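# Stand the streaked tape roll upright on blue card

## Task

Find the clear tape roll that has a dark streak wound into it and set it down resting on one of its flat faces on the blue card, without disturbing any of the other tape rolls.

## Robot and tools

Robot: two arms, left_arm and right_arm, each a six-joint arm with a two-finger parallel gripper. Two fixed head cameras, cam_head_left and cam_head_right (672x504 each), look at the table from a stand behind the arms.

Frames. The scene frame has its origin at table-top height, halfway between the nominal arm bases, with +z up, +x reaching out over the table and +y toward left_arm (arm names do not match image sides). Real bases: left_arm at (+0.002, +0.267, +0.016) m, right_arm at (+0.046, -0.368, +0.020) m, both almost unrotated. Every hand reading, target and offset for an arm uses that arm's own base frame and axes; cameras and table use the scene frame. Gripper fingers point along the gripper's +z and open and close along its y. end_effector_position is the spot between the finger pads, roughly 1 cm short of the tips. Reported positions and orientations can be off by a few cm, more at long reach.

Command row layout (all motion tools): a row is 14 numbers, each in [-1, 1], always covering both arms: dx, dy, dz, rx, ry, rz, opening for left_arm, then the same seven for right_arm. dx..dz are a position offset and rx..rz a rotation vector, both relative to that arm's Hand target at the start of the action or move, in the arm's base axes; the arm turns about the Hand target's position. Scale: 1.0 equals 0.6 m or 180 degrees. A translation longer than 1.0 gets shortened along its direction. Offsets are not poses: sending the same offset again moves the arm further. All zeros in an arm's six pose numbers re-commands its current Hand target. Opening is absolute: +1 fully open (0.094 m), -1 closed. Always send the opening each gripper should have; 0 means half-closed, not 'unchanged'.

execute_actions(actions, cameras): actions is a list of actions; each action is a list of 1 to 15 rows, one row per 1/30 s control step. A shorter list repeats its last row to fill 15 steps. Each row counts from the action's starting Hand target, not from the previous row. An empty actions list just returns state and images. cameras picks which views to return: omitted, null or ["all"] for all, [] for none; an unknown name invalidates the call.

move(target, speed, blend, opening_speed, blocking, cameras): drives each gripper in a straight line toward its offset target. target is one 14-number row or a list of up to 15 rows; every row in a list counts from the same starting Hand targets. speed is the path top speed in m/s, 0.002 to 4.3, default 0.25 (rotation capped at twice that in rad/s); one number or one per target. blend (m) rounds corners between listed targets. opening_speed (per second on the -1..+1 scale, at least 0.2) closes or opens fingers gradually. blocking=false returns after about 0.5 s while the move continues. Paths share at most 10 s and do not avoid obstacles or the other arm. A later target's opening change is applied only once everything has come to rest there. The extra 'move:' line reports how it ended (done, off_target, moving, held, fault) and any limits (paced = pose was clipped; held = checks withheld steps). done means within 10 mm and 2 degrees; neither done nor off_target tells you about contact.

wait(seconds 0 to 10): lets time pass holding last commands; a running move continues. stop(): brakes a running move. zoom_image(camera, region=[x0,y0,x1,y1]): enlarges part of the latest image of cam_head_left or cam_head_right, region at most 504x504 pixels, origin top-left. read_manual(section="licences"): licence text only. finished_scene(scene): ends scene 1 or 2 irreversibly; the goal must hold with the robot hands-off. Tool calls after it in the same reply run in the next scene.

Reading results: Hand target is the last commanded pose after clipping; the next offsets start from it. The gripper may rest a few cm short due to friction and weight; this alone is not contact. Send the remaining distance as an offset if needed. grip_measured uses the opening scale; with nothing held it reads slightly wide, and on a hard object it reads a little below the object width. It follows the command up to force limit, so it does not reveal the moment of contact. grip_effort_nm is motor effort (negative closing), not pad force. Joint torques include arm weight and offsets; numbers 3 and 4 wrap at ±28 N m. Joint velocities 'within noise' means the arm is still. Action results also list positions at some control steps.

Motion cautions: each step the controller limits commanded orientation to 40 degrees from the current one, so large turns need several steps. Avoid paths close to an arm's own base (it can flip the shoulder); go around. An arm blocked by something keeps pushing until you command it back past the gripper. Faster moves and targets deeper past contact hit harder. Anything falling off or left off the table fails the task. Close slowly on fragile items; to release, command well above grip_measured. Holding loads, stretched poses or pushing at unreachable targets heats motors; a MOTOR HOT line appears near 85 °C, and at 100 °C the arm drops for 30 to 60 s or more. Objects may occasionally be nudged by outside pushes.

Each tool is called after "Emit:" by a JSON object that holds its "name" and its "arguments".

## Session

Emit:
{"name": "execute_actions", "arguments": {"actions": []}}

Scene clock: 0.00 s.
left_arm: end_effector_position=(+0.4711, -0.5747, +0.3088) grip_measured=+1.000 grip_effort_nm=n/a end_effector_quat_wxyz=(+0.534, +0.576, +0.422, -0.452) | right_arm: end_effector_position=(+0.3668, -0.2531, +0.3441) grip_measured=+1.000 grip_effort_nm=n/a end_effector_quat_wxyz=(+0.316, +0.109, +0.942, -0.033)
Joint positions: left_arm=[-0.692 1.888 1.473 0.378 0.949 0.265 0.094] | right_arm=[-0.715 1.152 1.259 -1.091 -0.292 -0.397 0.094]
Joint velocities: within noise
Joint torques (N m): no reading
Heat: left arm: hottest wrist pitch 35 °C; right arm: hottest waist 39 °C.
Hand target: left_arm +0.4752, -0.5782, +0.3091; +0.536, +0.576, +0.420, -0.452 | right_arm +0.3704, -0.2562, +0.3602; +0.329, +0.106, +0.937, -0.042
Tool commands: left_gripper/opening=+1.0 right_gripper/opening=+1.0

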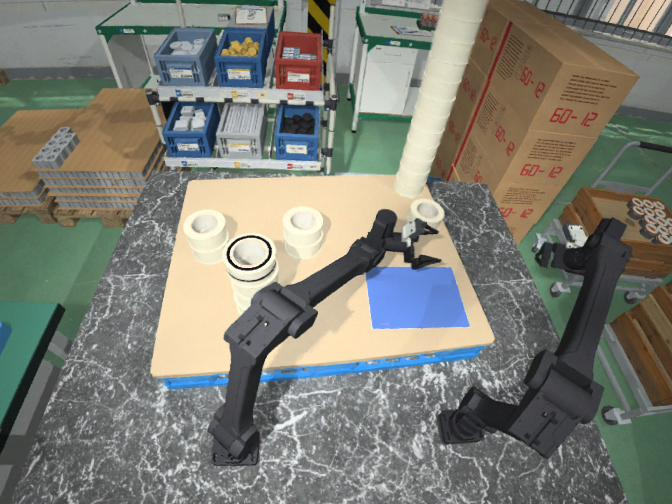

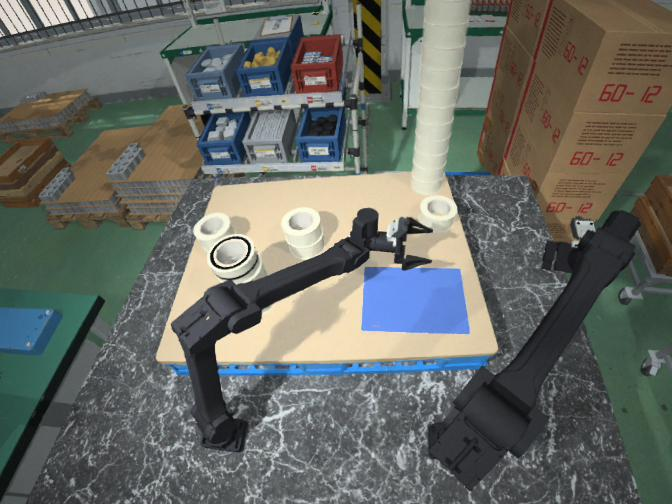

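Emit:
{"name": "zoom_image", "arguments": {"camera": "cam_head_left", "region": [160, 190, 340, 325]}}

Emit:
{"name": "zoom_image", "arguments": {"camera": "cam_head_right", "region": [160, 190, 340, 325]}}

Emit:
{"name": "zoom_image", "arguments": {"camera": "cam_head_right", "region": [340, 0, 500, 240]}}

Emit:
{"name": "zoom_image", "arguments": {"camera": "cam_head_left", "region": [340, 0, 500, 240]}}

Scaled by 2.800.

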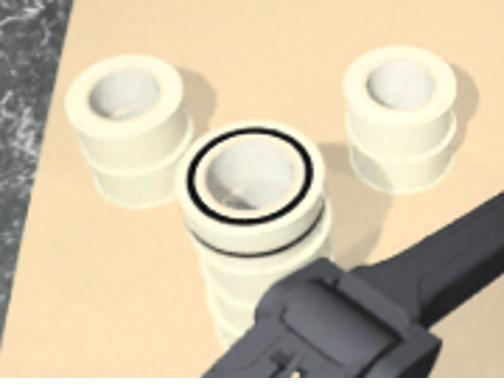

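Scaled by 2.800.

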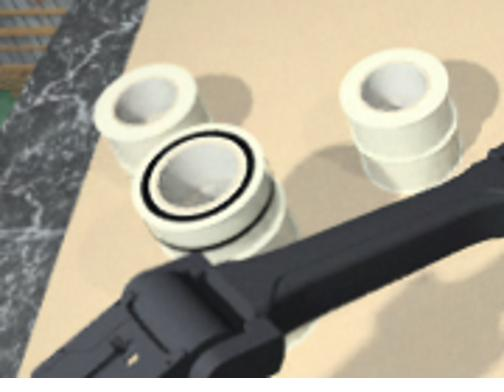

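Scaled by 2.100.

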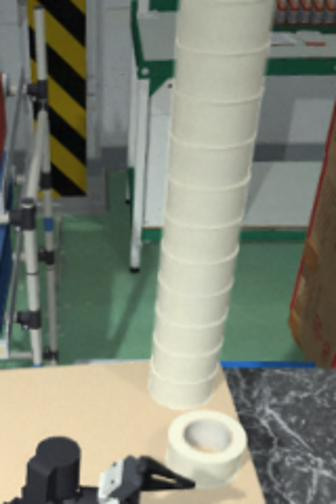

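Scaled by 2.100.

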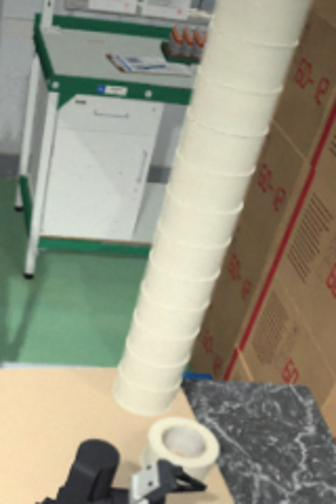

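Emit:
{"name": "move", "arguments": {"target": [[-0.05,0.15,0.18,0,0,0,1,0,0,0,0,0,0,1],[-0.125,0.545,0.18,0.36,0.427,0.459,1,0,0,0,0,0,0,1]]}}

Scene clock: 7.50 s.
left_arm: end_effector_position=(+0.4000, -0.2564, +0.4207) grip_measured=+1.000 grip_effort_nm=-0.022 end_effector_quat_wxyz=(+0.115, +0.014, +0.991, -0.071) | right_arm: end_effector_position=(+0.3668, -0.2531, +0.3441) grip_measured=+1.000 grip_effort_nm=0.017 end_effector_quat_wxyz=(+0.316, +0.109, +0.942, -0.033)
Joint positions: left_arm=[-0.569 1.482 1.874 -1.692 0 -0.54 0.094] | right_arm=[-0.715 1.152 1.259 -1.091 -0.291 -0.397 0.094]
Joint velocities: within noise
Joint torques (N m): left_arm=[1.03 -12.81 8.66 0.91 0.06 -0.09] | right_arm=[0.44 -8.29 12.6 1.06 -0.29 -0.06]
Heat: left arm: hottest wrist pitch 35 °C; right arm: hottest waist 39 °C.
Hand target: left_arm +0.4003, -0.2511, +0.4172; +0.001, +0.001, +1.000, -0.001 | right_arm +0.3704, -0.2562, +0.3602; +0.329, +0.106, +0.937, -0.042
Off the commanded pose: left_arm 0.006 m, 15 deg | right_arm 0.017 m, 2 deg.
joint sent to its limit (left arm) — joint 4 (wrist pitch), lower limit. The joint targets are off in orientation, not in position.
move: off_target (left_arm, right_arm)

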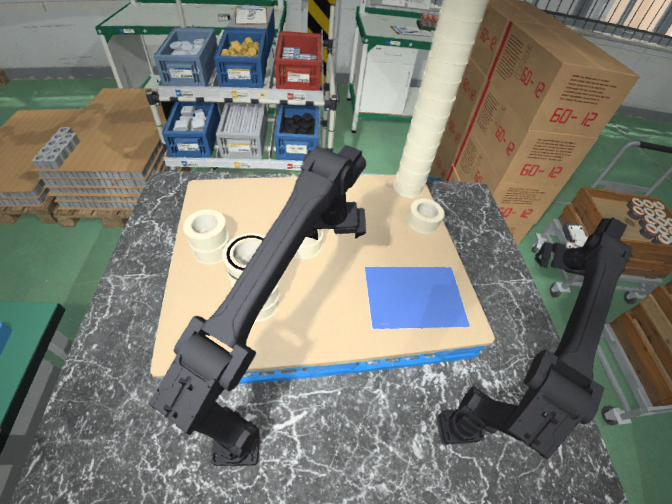

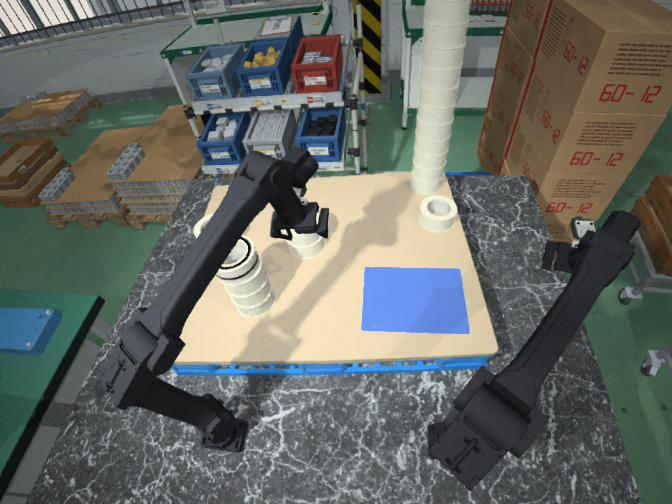

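Emit:
{"name": "move", "arguments": {"target": [0,0,-0.6,0,0,0,1,0,0,0,0,0,0,1]}}

Emit:
{"name": "zoom_image", "arguments": {"camera": "cam_head_left", "region": [180, 160, 480, 385]}}

Emit:
{"name": "zoom_image", "arguments": {"camera": "cam_head_right", "region": [180, 160, 480, 385]}}

Scene clock: 11.07 s.
left_arm: end_effector_position=(+0.3970, -0.2549, +0.1397) grip_measured=+0.999 grip_effort_nm=0.012 end_effector_quat_wxyz=(+0.051, +0.001, +0.998, -0.030) | right_arm: end_effector_position=(+0.3668, -0.2531, +0.3441) grip_measured=+1.000 grip_effort_nm=0.017 end_effector_quat_wxyz=(+0.316, +0.109, +0.942, -0.033)
Joint positions: left_arm=[-0.572 1.549 1.216 -1.12 -0.005 -0.569 0.094] | right_arm=[-0.715 1.152 1.259 -1.091 -0.291 -0.397 0.094]
Joint velocities: within noise
Joint torques (N m): left_arm=[1.2 -4.25 4.29 3.99 0.33 0.15] | right_arm=[0.44 -8.35 12.63 1.09 -0.29 -0.07]
Heat: left arm: hottest wrist pitch 35 °C; right arm: hottest waist 39 °C.
Hand target: left_arm +0.4001, -0.2512, +0.0572; +0.001, +0.002, +1.000, -0.001 | right_arm +0.3704, -0.2562, +0.3602; +0.329, +0.106, +0.937, -0.042
Off the commanded pose: left_arm 0.083 m, 7 deg | right_arm 0.017 m, 2 deg.
move: off_target (left_arm, right_arm)

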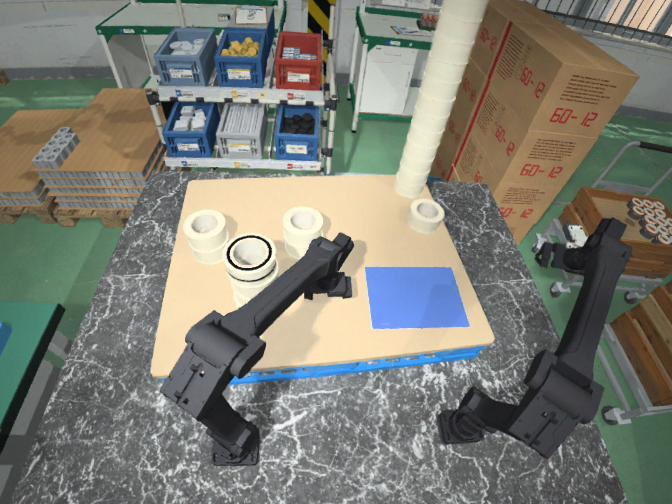

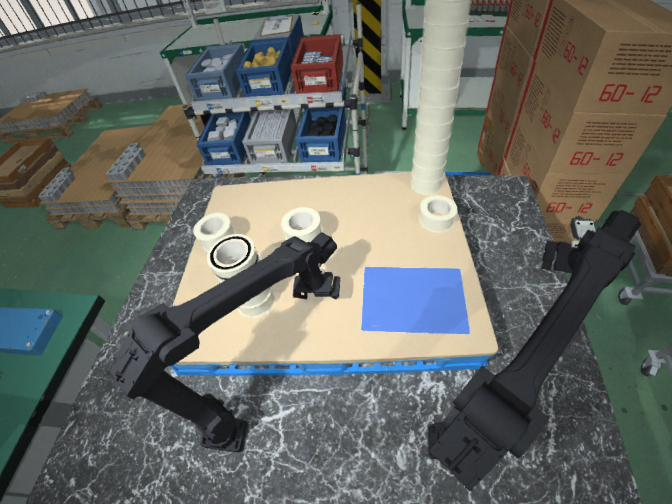

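Scaled by 1.680.

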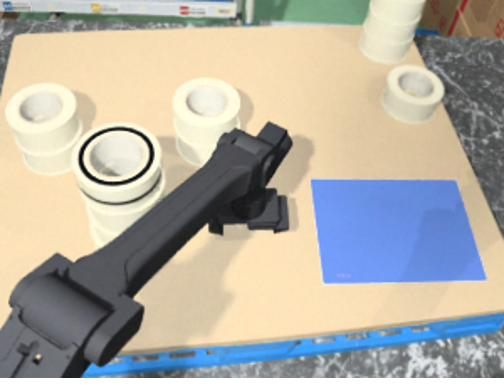

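Scaled by 1.680.

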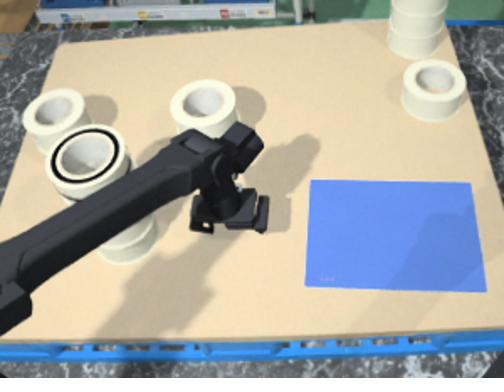

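Emit:
{"name": "move", "arguments": {"target": [0,0,0.19,0,0,0,1,0,0,0,0,0,0,1]}}

Emit:
{"name": "zoom_image", "arguments": {"camera": "cam_head_left", "region": [200, 200, 400, 350]}}

Emit:
{"name": "zoom_image", "arguments": {"camera": "cam_head_right", "region": [200, 200, 400, 350]}}

Scene clock: 13.43 s.
left_arm: end_effector_position=(+0.3862, -0.2475, +0.1616) grip_measured=+0.999 grip_effort_nm=0.007 end_effector_quat_wxyz=(-0.007, +0.001, +1.000, +0.005) | right_arm: end_effector_position=(+0.3668, -0.2531, +0.3441) grip_measured=+1.000 grip_effort_nm=0.012 end_effector_quat_wxyz=(+0.316, +0.109, +0.942, -0.033)
Joint positions: left_arm=[-0.569 1.583 1.321 -1.327 -0.001 -0.567 0.094] | right_arm=[-0.715 1.152 1.259 -1.091 -0.291 -0.397 0.094]
Joint velocities: within noise
Joint torques (N m): left_arm=[0.91 -12.57 13.05 0.54 0.11 0.14] | right_arm=[0.44 -8.35 12.66 1.09 -0.29 -0.06]
Heat: left arm: hottest wrist pitch 35 °C; right arm: hottest waist 39 °C.
Hand target: left_arm +0.4002, -0.2511, +0.1712; +0.001, +0.001, +1.000, -0.001 | right_arm +0.3704, -0.2562, +0.3602; +0.329, +0.106, +0.937, -0.042
Off the commanded pose: left_arm 0.017 m, 1 deg | right_arm 0.017 m, 2 deg.
move: off_target (left_arm, right_arm)

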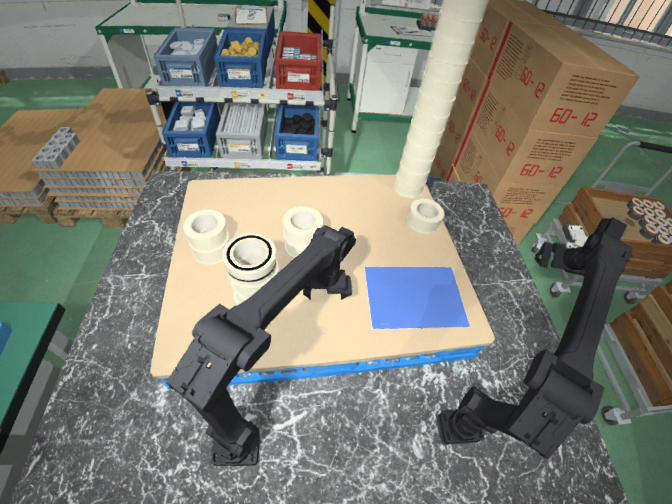

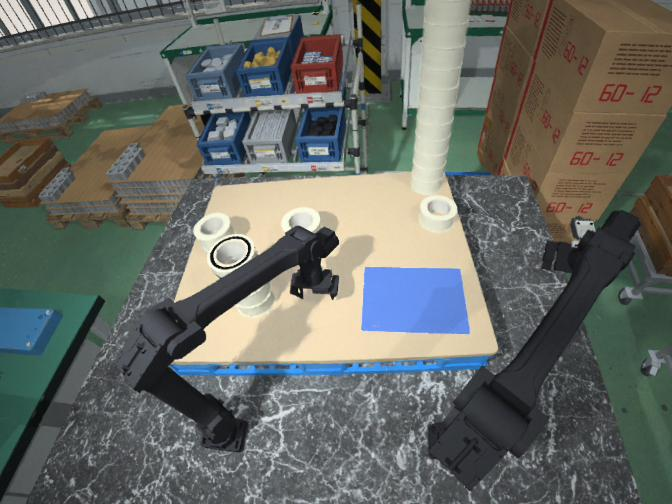

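Scaled by 2.520.

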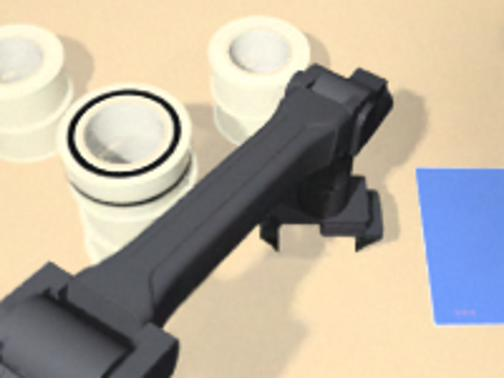

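Scaled by 2.520.

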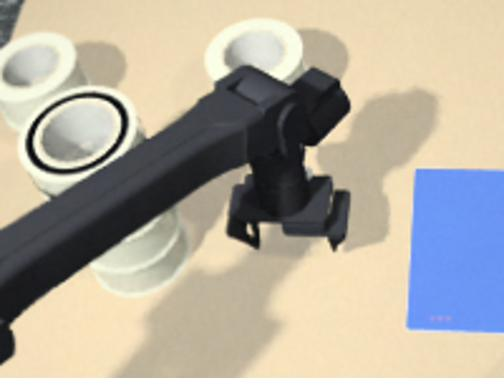

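Emit:
{"name": "move", "arguments": {"target": [[0,0,0.45,0,-0.1,0,0.6,0,0,0,0,0,0,1],[-0.117,0.4,0.45,0,-0.194,0,0.6,0,0,0,0,0,0,1]]}}

Emit:
{"name": "zoom_image", "arguments": {"camera": "cam_head_left", "region": [160, 180, 360, 330]}}

Emit:
{"name": "zoom_image", "arguments": {"camera": "cam_head_right", "region": [160, 180, 360, 330]}}

Scene clock: 18.10 s.
left_arm: end_effector_position=(+0.3265, -0.0140, +0.4458) grip_measured=+0.603 grip_effort_nm=-0.149 end_effector_quat_wxyz=(+0.302, -0.001, +0.953, -0.003) | right_arm: end_effector_position=(+0.3668, -0.2531, +0.3441) grip_measured=+1.000 grip_effort_nm=0.017 end_effector_quat_wxyz=(+0.316, +0.109, +0.942, -0.033)
Joint positions: left_arm=[-0.055 0.917 1.397 -1.438 -0.026 -0.049 0.075] | right_arm=[-0.715 1.152 1.259 -1.091 -0.291 -0.397 0.094]
Joint velocities: within noise
Joint torques (N m): left_arm=[0.97 -3.43 8.55 2.45 0.17 0.17] | right_arm=[0.38 -8.29 12.63 1.07 -0.28 -0.06]
Heat: left arm: hottest wrist pitch 35 °C; right arm: hottest waist 39 °C.
Hand target: left_arm +0.3300, -0.0111, +0.4411; +0.301, +0.002, +0.954, -0.001 | right_arm +0.3704, -0.2562, +0.3602; +0.329, +0.106, +0.937, -0.042
Off the commanded pose: left_arm 0.006 m, 0 deg | right_arm 0.017 m, 2 deg.
move: off_target (right_arm)

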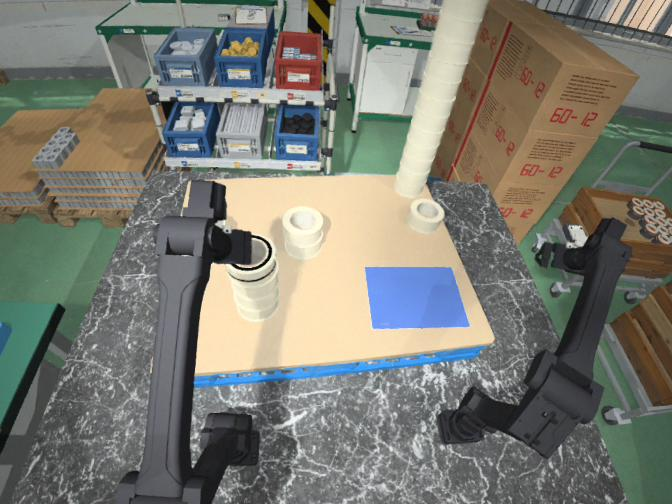

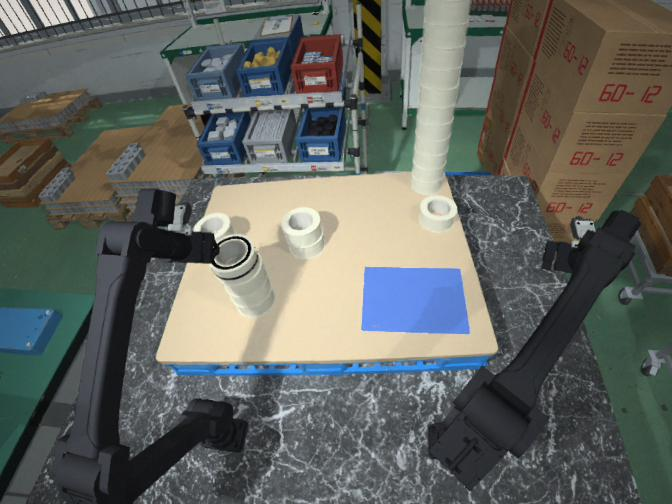

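Scaled by 2.520.

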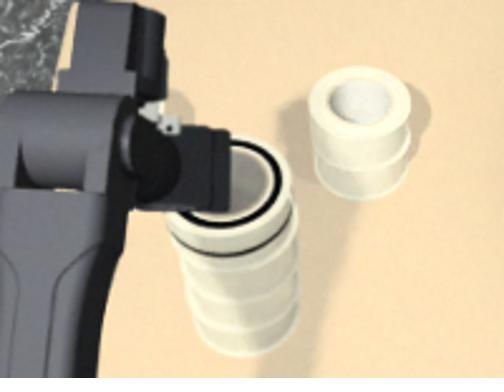

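Scaled by 2.520.

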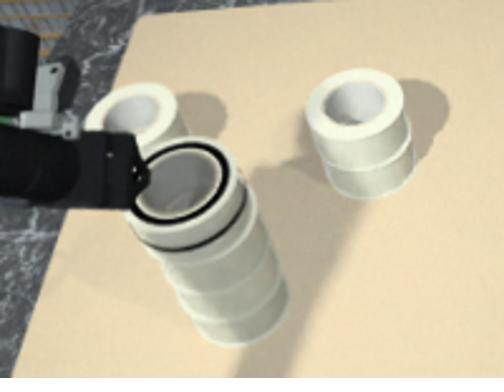

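Emit:
{"name": "zoom_image", "arguments": {"camera": "cam_head_right", "region": [180, 210, 280, 285]}}

Emit:
{"name": "zoom_image", "arguments": {"camera": "cam_head_left", "region": [190, 200, 290, 275]}}

Scaled by 5.040.

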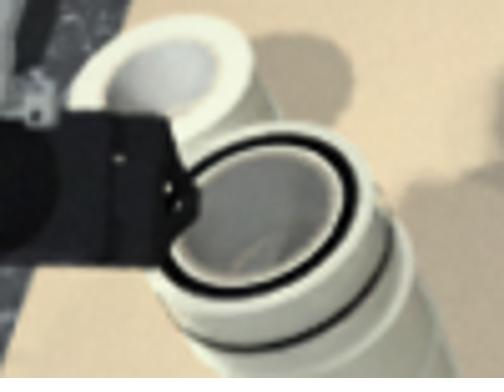

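Scaled by 5.040.

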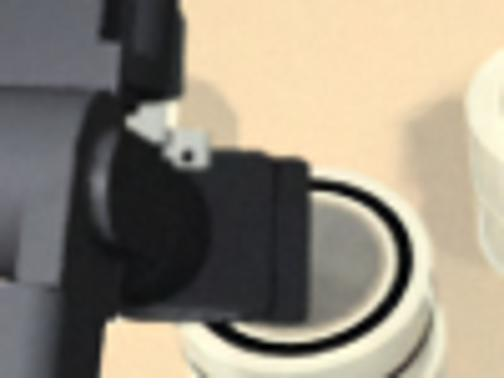

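Emit:
{"name": "move", "arguments": {"target": [[0.1,-0.482,0,0,0.0,0,0.6,0,0,0,0,0,0,1],[0.2,-0.482,-0.152,0,0.194,0,-1,0,0,0,0,0,0,1]]}}

Emit:
{"name": "zoom_image", "arguments": {"camera": "cam_head_left", "region": [260, 180, 460, 330]}}

Emit:
{"name": "zoom_image", "arguments": {"camera": "cam_head_right", "region": [240, 180, 440, 330]}}

Emit:
{"name": "move", "arguments": {"target": [0,0,-0.3,0,0,0,-1,0,0,0,0,0,0,1]}}

Emit:
{"name": "zoom_image", "arguments": {"camera": "cam_head_left", "region": [260, 180, 460, 330]}}

Emit:
{"name": "zoom_image", "arguments": {"camera": "cam_head_right", "region": [240, 180, 440, 330]}}

Emit:
{"name": "move", "arguments": {"target": [-0.22,0.17,0,0,0,0,-1,0,0,0,0,0,0,1]}}

Emit:
{"name": "zoom_image", "arguments": {"camera": "cam_head_left", "region": [220, 200, 420, 350]}}

Emit:
{"name": "zoom_image", "arguments": {"camera": "cam_head_right", "region": [200, 200, 400, 350]}}

Scene clock: 24.90 s.
left_arm: end_effector_position=(+0.4399, -0.2962, +0.3423) grip_measured=-0.978 grip_effort_nm=-0.965 end_effector_quat_wxyz=(+0.047, -0.004, +0.998, -0.032) | right_arm: end_effector_position=(+0.3668, -0.2531, +0.3441) grip_measured=+1.000 grip_effort_nm=0.017 end_effector_quat_wxyz=(+0.316, +0.109, +0.942, -0.033)
Joint positions: left_arm=[-0.592 1.68 1.916 -1.692 0 -0.599 0.001] | right_arm=[-0.715 1.152 1.259 -1.091 -0.291 -0.397 0.094]
Joint velocities: within noise
Joint torques (N m): left_arm=[0.85 -14.04 13.7 0.64 0.13 0.17] | right_arm=[0.44 -8.29 12.64 1.07 -0.29 -0.06]
Heat: left arm: hottest wrist pitch 35 °C; right arm: hottest waist 39 °C.
Hand target: left_arm +0.4500, -0.3003, +0.3501; +0.001, +0.001, +1.000, -0.001 | right_arm +0.3704, -0.2562, +0.3602; +0.329, +0.106, +0.937, -0.042
Off the commanded pose: left_arm 0.013 m, 6 deg | right_arm 0.017 m, 2 deg.
joint sent to its limit (left arm) — joint 4 (wrist pitch), lower limit. The joint targets are off in orientation, not in position.
move: off_target (left_arm, right_arm); target 2's new opening was sent with left_arm's hand 0.013 m and 6 deg from that target

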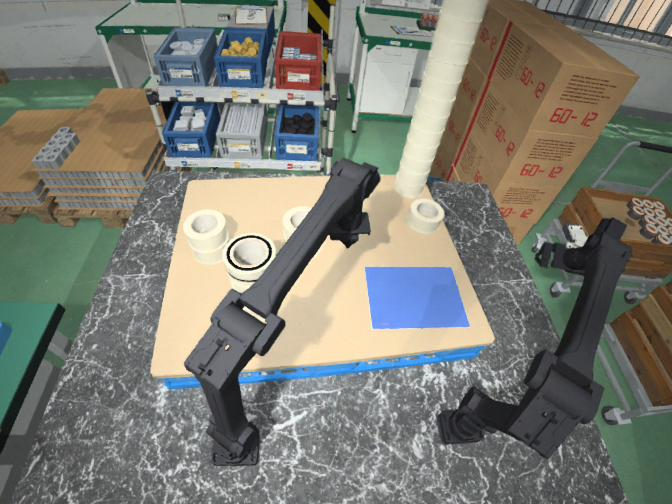

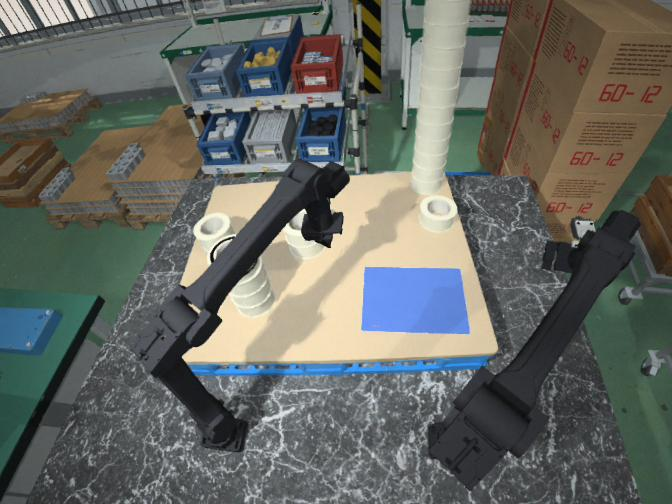

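Scaled by 2.520.

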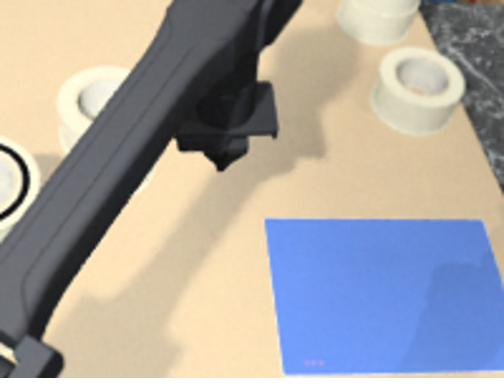

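Scaled by 2.520.

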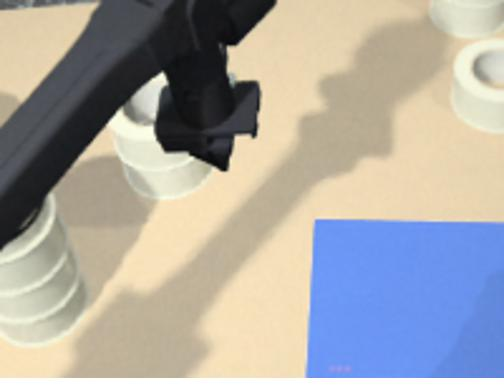

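Scene clock: 26.27 s.
left_arm: end_effector_position=(+0.4471, -0.3010, +0.1792) grip_measured=-0.980 grip_effort_nm=-1.048 end_effector_quat_wxyz=(+0.005, -0.004, +1.000, -0.003) | right_arm: end_effector_position=(+0.3668, -0.2531, +0.3441) grip_measured=+1.000 grip_effort_nm=0.017 end_effector_quat_wxyz=(+0.316, +0.109, +0.942, -0.033)
Joint positions: left_arm=[-0.592 1.759 1.594 -1.394 0 -0.599 0.001] | right_arm=[-0.715 1.152 1.259 -1.091 -0.291 -0.397 0.094]
Joint velocities: within noise
Joint torques (N m): left_arm=[0.73 -15.97 9.11 1.22 0.08 0.14] | right_arm=[0.38 -8.23 12.63 1.09 -0.28 -0.07]
Heat: left arm: hottest wrist pitch 35 °C; right arm: hottest waist 39 °C.
Hand target: left_arm +0.4499, -0.3002, +0.1700; +0.001, +0.001, +1.000, -0.001 | right_arm +0.3704, -0.2562, +0.3602; +0.329, +0.106, +0.937, -0.042
Off the commanded pose: left_arm 0.010 m, 1 deg | right_arm 0.017 m, 2 deg.
move: off_target (right_arm)

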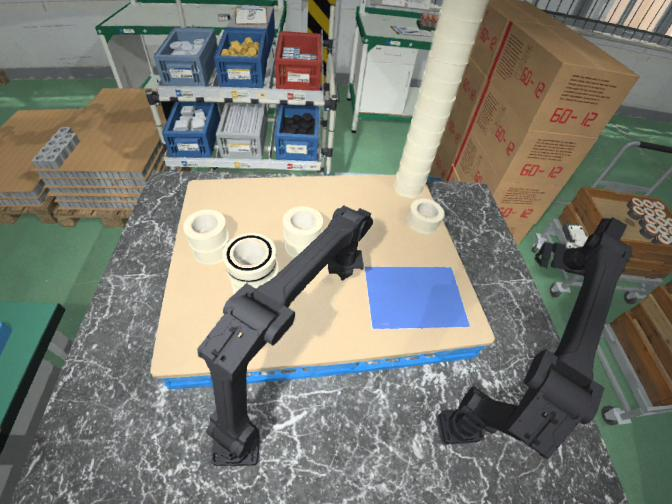

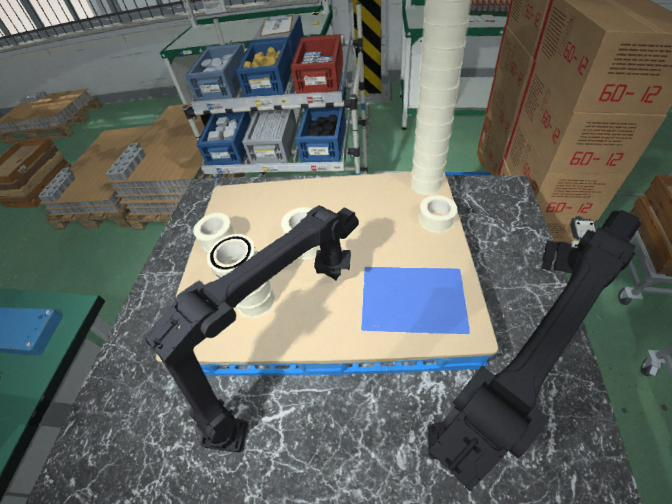

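Scaled by 2.520.

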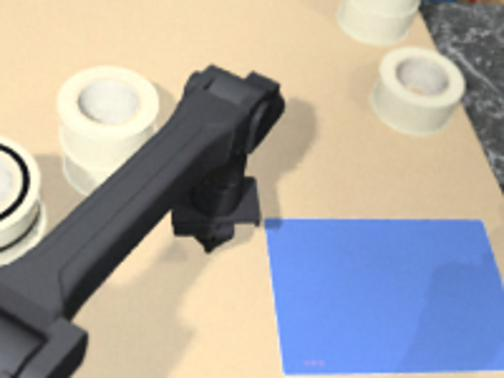

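Scaled by 2.520.

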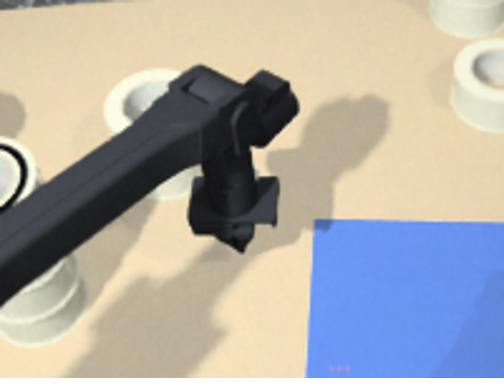

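Scene clock: 27.63 s.
left_arm: end_effector_position=(+0.3171, -0.2022, +0.1748) grip_measured=-0.980 grip_effort_nm=-1.043 end_effector_quat_wxyz=(+0.003, -0.001, +1.000, -0.001) | right_arm: end_effector_position=(+0.3668, -0.2531, +0.3441) grip_measured=+1.000 grip_effort_nm=0.022 end_effector_quat_wxyz=(+0.316, +0.109, +0.942, -0.033)
Joint positions: left_arm=[-0.567 1.347 1.103 -1.321 0 -0.569 0.001] | right_arm=[-0.715 1.152 1.259 -1.091 -0.291 -0.397 0.094]
Joint velocities: within noise
Joint torques (N m): left_arm=[1.03 -9.88 8.28 1.16 0.09 0.16] | right_arm=[0.38 -8.29 12.63 1.1 -0.28 -0.06]
Heat: left arm: hottest wrist pitch 35 °C; right arm: hottest waist 39 °C.
Hand target: left_arm +0.3179, -0.1984, +0.1700; +0.001, +0.002, +1.000, -0.001 | right_arm +0.3704, -0.2562, +0.3602; +0.329, +0.106, +0.937, -0.042
Off the commanded pose: left_arm 0.006 m, 0 deg | right_arm 0.017 m, 2 deg.
move: off_target (right_arm)

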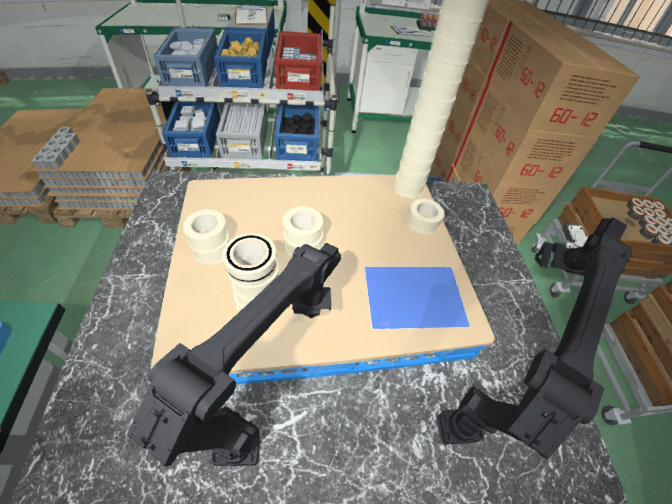

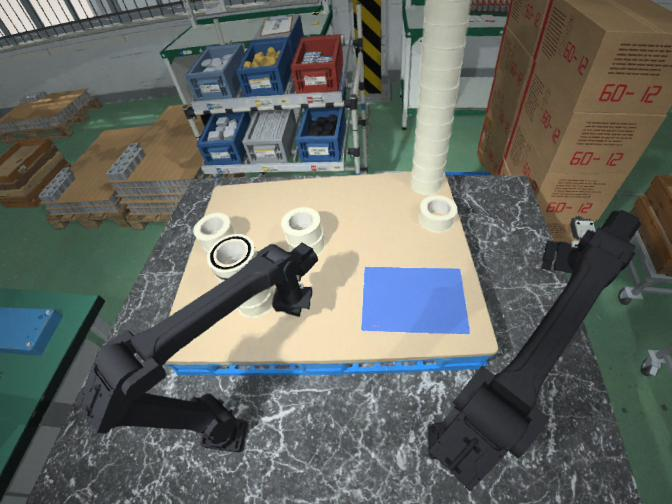

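Scaled by 2.520.

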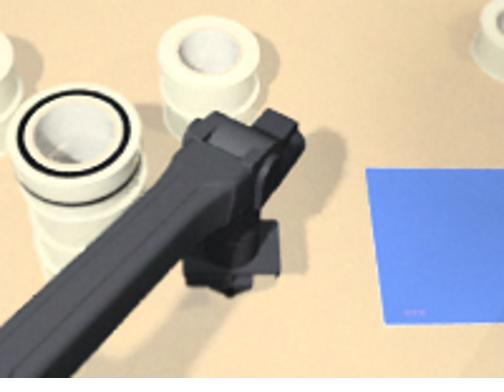

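Scaled by 2.520.

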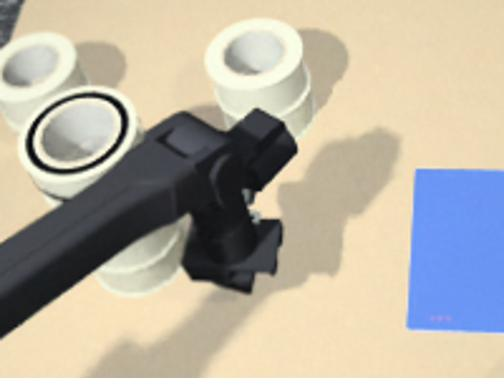

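Emit:
{"name": "move", "arguments": {"target": [[0,0,0.5,0,-0.139,0,0.6,0,0,0,0,0,0,1],[0.112,0.363,0.5,0,-0.139,0,0.6,0,0,0,0,0,0,1]]}}

Emit:
{"name": "zoom_image", "arguments": {"camera": "cam_head_left", "region": [190, 190, 310, 280]}}

Emit:
{"name": "zoom_image", "arguments": {"camera": "cam_head_right", "region": [180, 190, 300, 280]}}

Scene clock: 37.77 s.
left_arm: end_effector_position=(+0.3771, +0.0164, +0.4524) grip_measured=+0.597 grip_effort_nm=0.120 end_effector_quat_wxyz=(+0.196, -0.002, +0.981, -0.003) | right_arm: end_effector_position=(+0.3668, -0.2531, +0.3441) grip_measured=+1.000 grip_effort_nm=0.017 end_effector_quat_wxyz=(+0.316, +0.109, +0.942, -0.033)
Joint positions: left_arm=[0.057 1.185 1.659 -1.65 0.026 0.047 0.075] | right_arm=[-0.715 1.152 1.259 -1.091 -0.291 -0.397 0.094]
Joint velocities: within noise
Joint torques (N m): left_arm=[0.67 -6.71 13.48 1.89 0.2 0.2] | right_arm=[0.38 -8.29 12.64 1.09 -0.29 -0.06]
Heat: left arm: hottest wrist pitch 35 °C; right arm: hottest waist 39 °C.
Hand target: left_arm +0.3850, +0.0194, +0.4701; +0.218, +0.002, +0.976, -0.001 | right_arm +0.3704, -0.2562, +0.3602; +0.329, +0.106, +0.937, -0.042
Off the commanded pose: left_arm 0.020 m, 3 deg | right_arm 0.017 m, 2 deg.
move: off_target (left_arm, right_arm)

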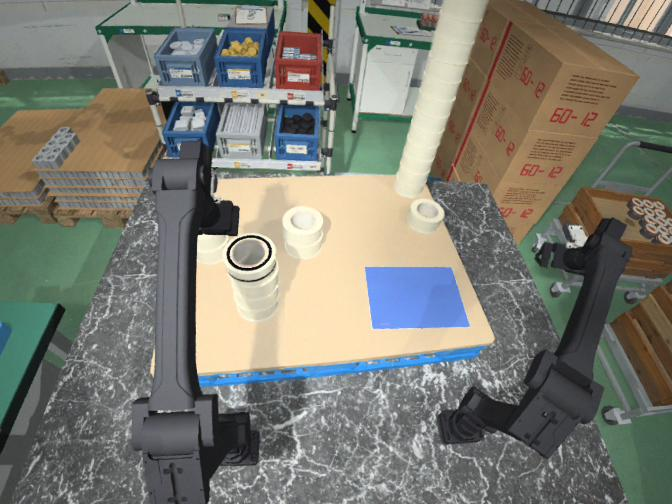

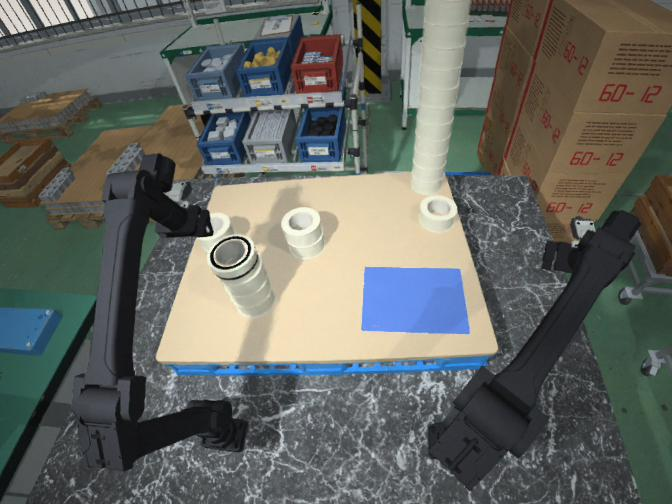

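Scaled by 4.200.

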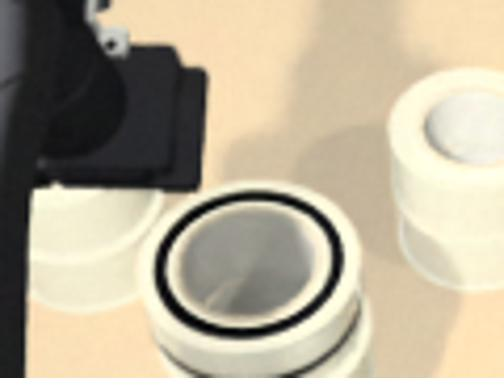

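Scaled by 4.200.

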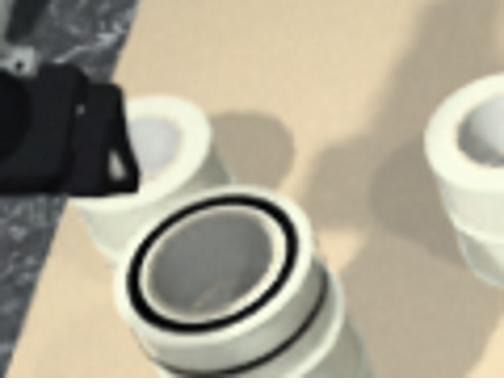

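Emit:
{"name": "move", "arguments": {"target": [0.01,0,-0.1,0,0,0,0.6,0,0,0,0,0,0,1], "speed": 0.12}}

Emit:
{"name": "zoom_image", "arguments": {"camera": "cam_head_left", "region": [190, 200, 310, 290]}}

Emit:
{"name": "zoom_image", "arguments": {"camera": "cam_head_right", "region": [170, 200, 290, 290]}}

Scene clock: 39.57 s.
left_arm: end_effector_position=(+0.3911, +0.0171, +0.4120) grip_measured=+0.597 grip_effort_nm=0.115 end_effector_quat_wxyz=(+0.214, -0.002, +0.977, -0.002) | right_arm: end_effector_position=(+0.3668, -0.2531, +0.3441) grip_measured=+1.000 grip_effort_nm=0.017 end_effector_quat_wxyz=(+0.316, +0.109, +0.942, -0.033)
Joint positions: left_arm=[0.057 1.152 1.508 -1.496 0.026 0.047 0.075] | right_arm=[-0.715 1.152 1.259 -1.091 -0.291 -0.397 0.094]
Joint velocities: within noise
Joint torques (N m): left_arm=[0.62 -7.41 8.72 2.09 0.21 0.17] | right_arm=[0.44 -8.29 12.64 1.06 -0.29 -0.06]
Heat: left arm: hottest wrist pitch 35 °C; right arm: hottest waist 39 °C.
Hand target: left_arm +0.3911, +0.0195, +0.4099; +0.217, +0.002, +0.976, -0.001 | right_arm +0.3704, -0.2562, +0.3602; +0.329, +0.106, +0.937, -0.042
Off the commanded pose: left_arm 0.003 m, 1 deg | right_arm 0.017 m, 2 deg.
move: off_target (right_arm)

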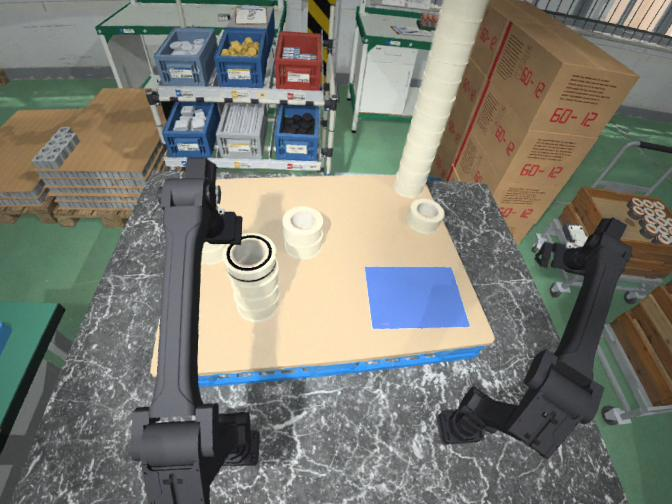

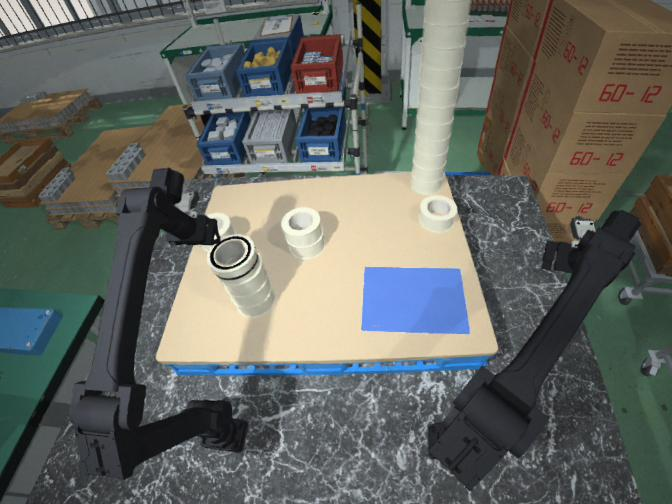

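Scaled by 4.200.

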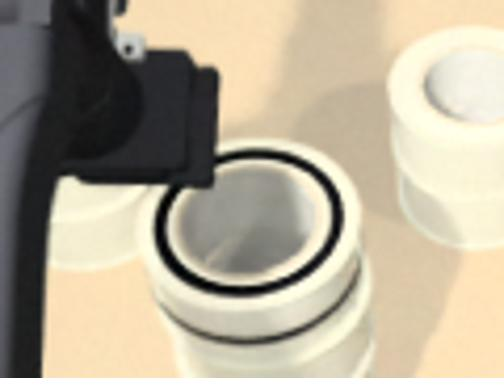

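Scaled by 4.200.

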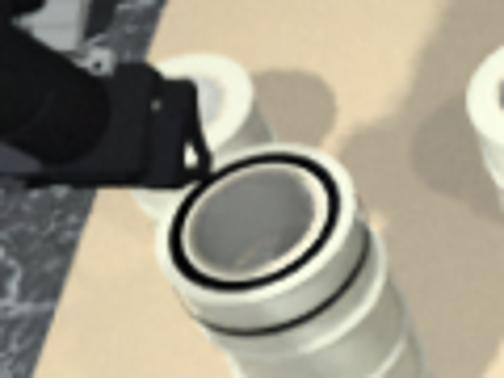

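Emit:
{"name": "move", "arguments": {"target": [0,0,-0.06,0,0,0,0.6,0,0,0,0,0,0,1], "speed": 0.06}}

Emit:
{"name": "zoom_image", "arguments": {"camera": "cam_head_left", "region": [190, 200, 310, 290]}}

Emit:
{"name": "zoom_image", "arguments": {"camera": "cam_head_right", "region": [170, 200, 290, 290]}}

Scene clock: 41.57 s.
left_arm: end_effector_position=(+0.3915, +0.0172, +0.3762) grip_measured=+0.597 grip_effort_nm=0.120 end_effector_quat_wxyz=(+0.214, -0.002, +0.977, -0.002) | right_arm: end_effector_position=(+0.3668, -0.2531, +0.3441) grip_measured=+1.000 grip_effort_nm=0.017 end_effector_quat_wxyz=(+0.316, +0.109, +0.942, -0.033)
Joint positions: left_arm=[0.057 1.124 1.389 -1.405 0.026 0.047 0.075] | right_arm=[-0.715 1.152 1.259 -1.091 -0.291 -0.397 0.094]
Joint velocities: within noise
Joint torques (N m): left_arm=[0.5 -7.18 8.94 2.14 0.2 0.16] | right_arm=[0.56 -8.23 12.6 1.11 -0.29 -0.06]
Heat: left arm: hottest elbow 35 °C; right arm: hottest waist 39 °C.
Hand target: left_arm +0.3910, +0.0195, +0.3741; +0.218, +0.002, +0.976, +0.000 | right_arm +0.3704, -0.2562, +0.3602; +0.329, +0.106, +0.937, -0.042
Off the commanded pose: left_arm 0.003 m, 1 deg | right_arm 0.017 m, 2 deg.
move: off_target (right_arm)

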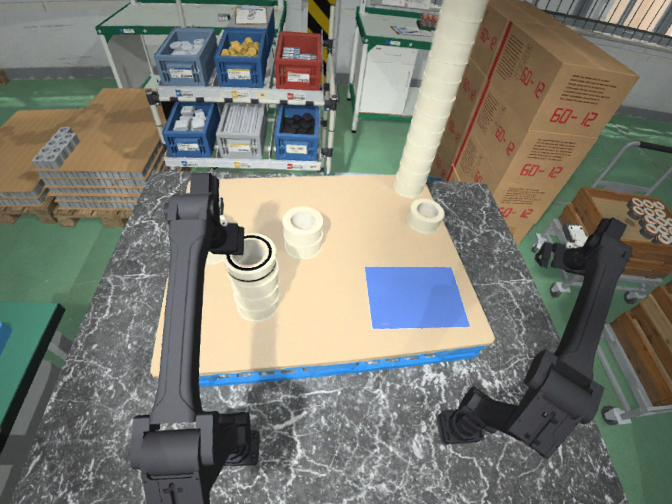

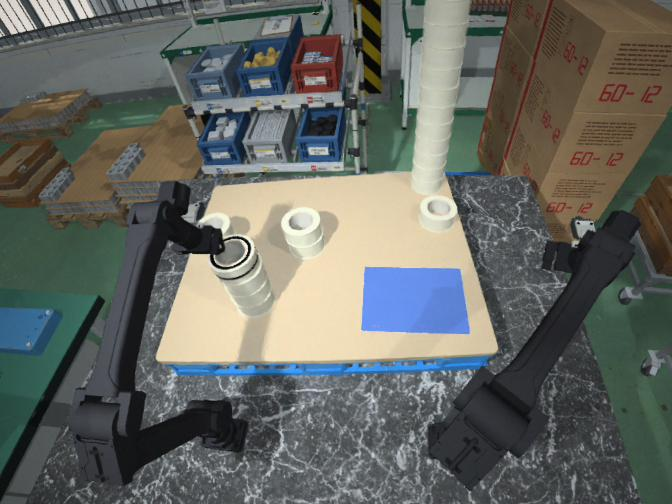

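Scaled by 4.200.

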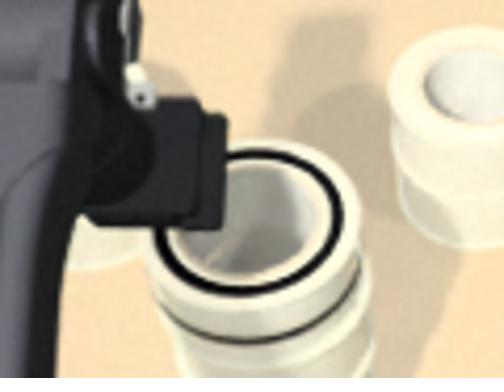

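Scaled by 4.200.

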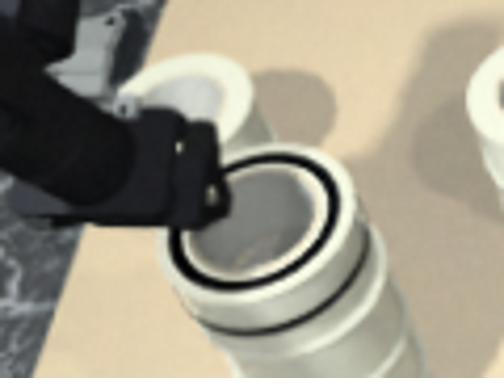

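Emit:
{"name": "move", "arguments": {"target": [[0,-0.025,0,0,0,0,0.6,0,0,0,0,0,0,1],[0,-0.025,-0.055,0,0,0,0.6,0,0,0,0,0,0,1]], "speed": 0.05}}

Emit:
{"name": "zoom_image", "arguments": {"camera": "cam_head_left", "region": [190, 200, 310, 290]}}

Emit:
{"name": "zoom_image", "arguments": {"camera": "cam_head_right", "region": [170, 200, 290, 290]}}

Scene clock: 43.53 s.
left_arm: end_effector_position=(+0.3916, +0.0073, +0.3431) grip_measured=+0.597 grip_effort_nm=0.125 end_effector_quat_wxyz=(+0.214, +0.005, +0.977, +0.001) | right_arm: end_effector_position=(+0.3668, -0.2531, +0.3441) grip_measured=+1.000 grip_effort_nm=0.017 end_effector_quat_wxyz=(+0.316, +0.109, +0.942, -0.033)
Joint positions: left_arm=[0.025 1.105 1.286 -1.321 0.011 0.033 0.075] | right_arm=[-0.715 1.152 1.259 -1.091 -0.291 -0.397 0.094]
Joint velocities: within noise
Joint torques (N m): left_arm=[-0.56 -7.59 9.13 2.14 0.02 -0.1] | right_arm=[0.38 -8.29 12.63 1.09 -0.29 -0.06]
Heat: left arm: hottest elbow 35 °C; right arm: hottest waist 39 °C.
Hand target: left_arm +0.3911, +0.0045, +0.3410; +0.217, +0.002, +0.976, -0.001 | right_arm +0.3704, -0.2562, +0.3602; +0.329, +0.106, +0.937, -0.042
Off the commanded pose: left_arm 0.003 m, 1 deg | right_arm 0.017 m, 2 deg.
move: off_target (right_arm)

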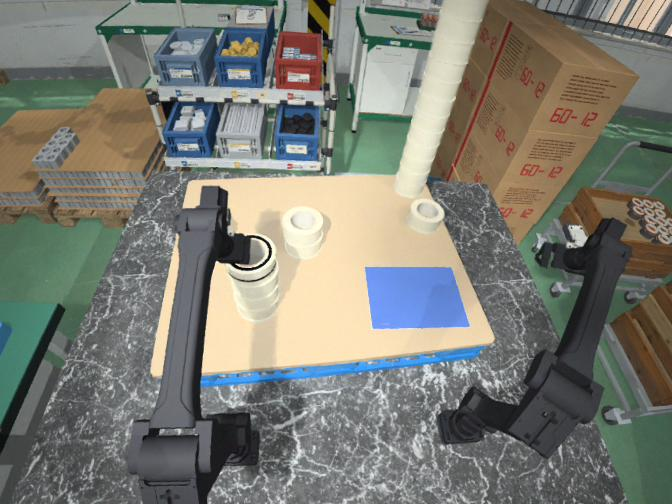

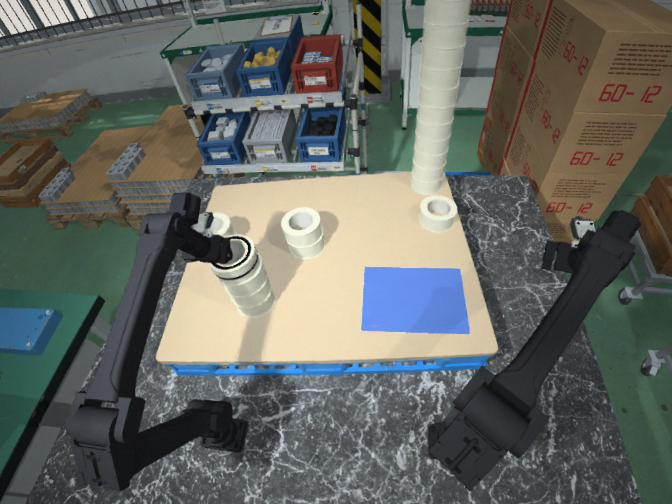

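Scaled by 4.200.

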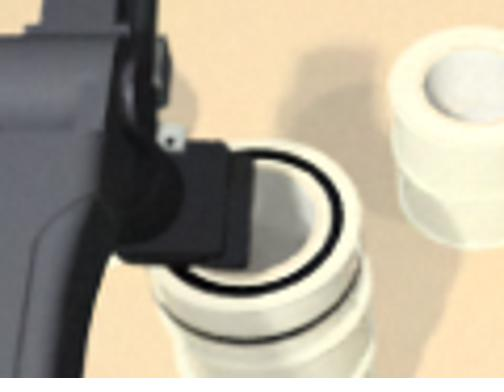

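Scaled by 4.200.

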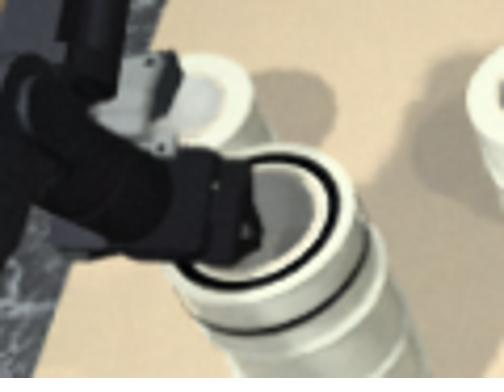

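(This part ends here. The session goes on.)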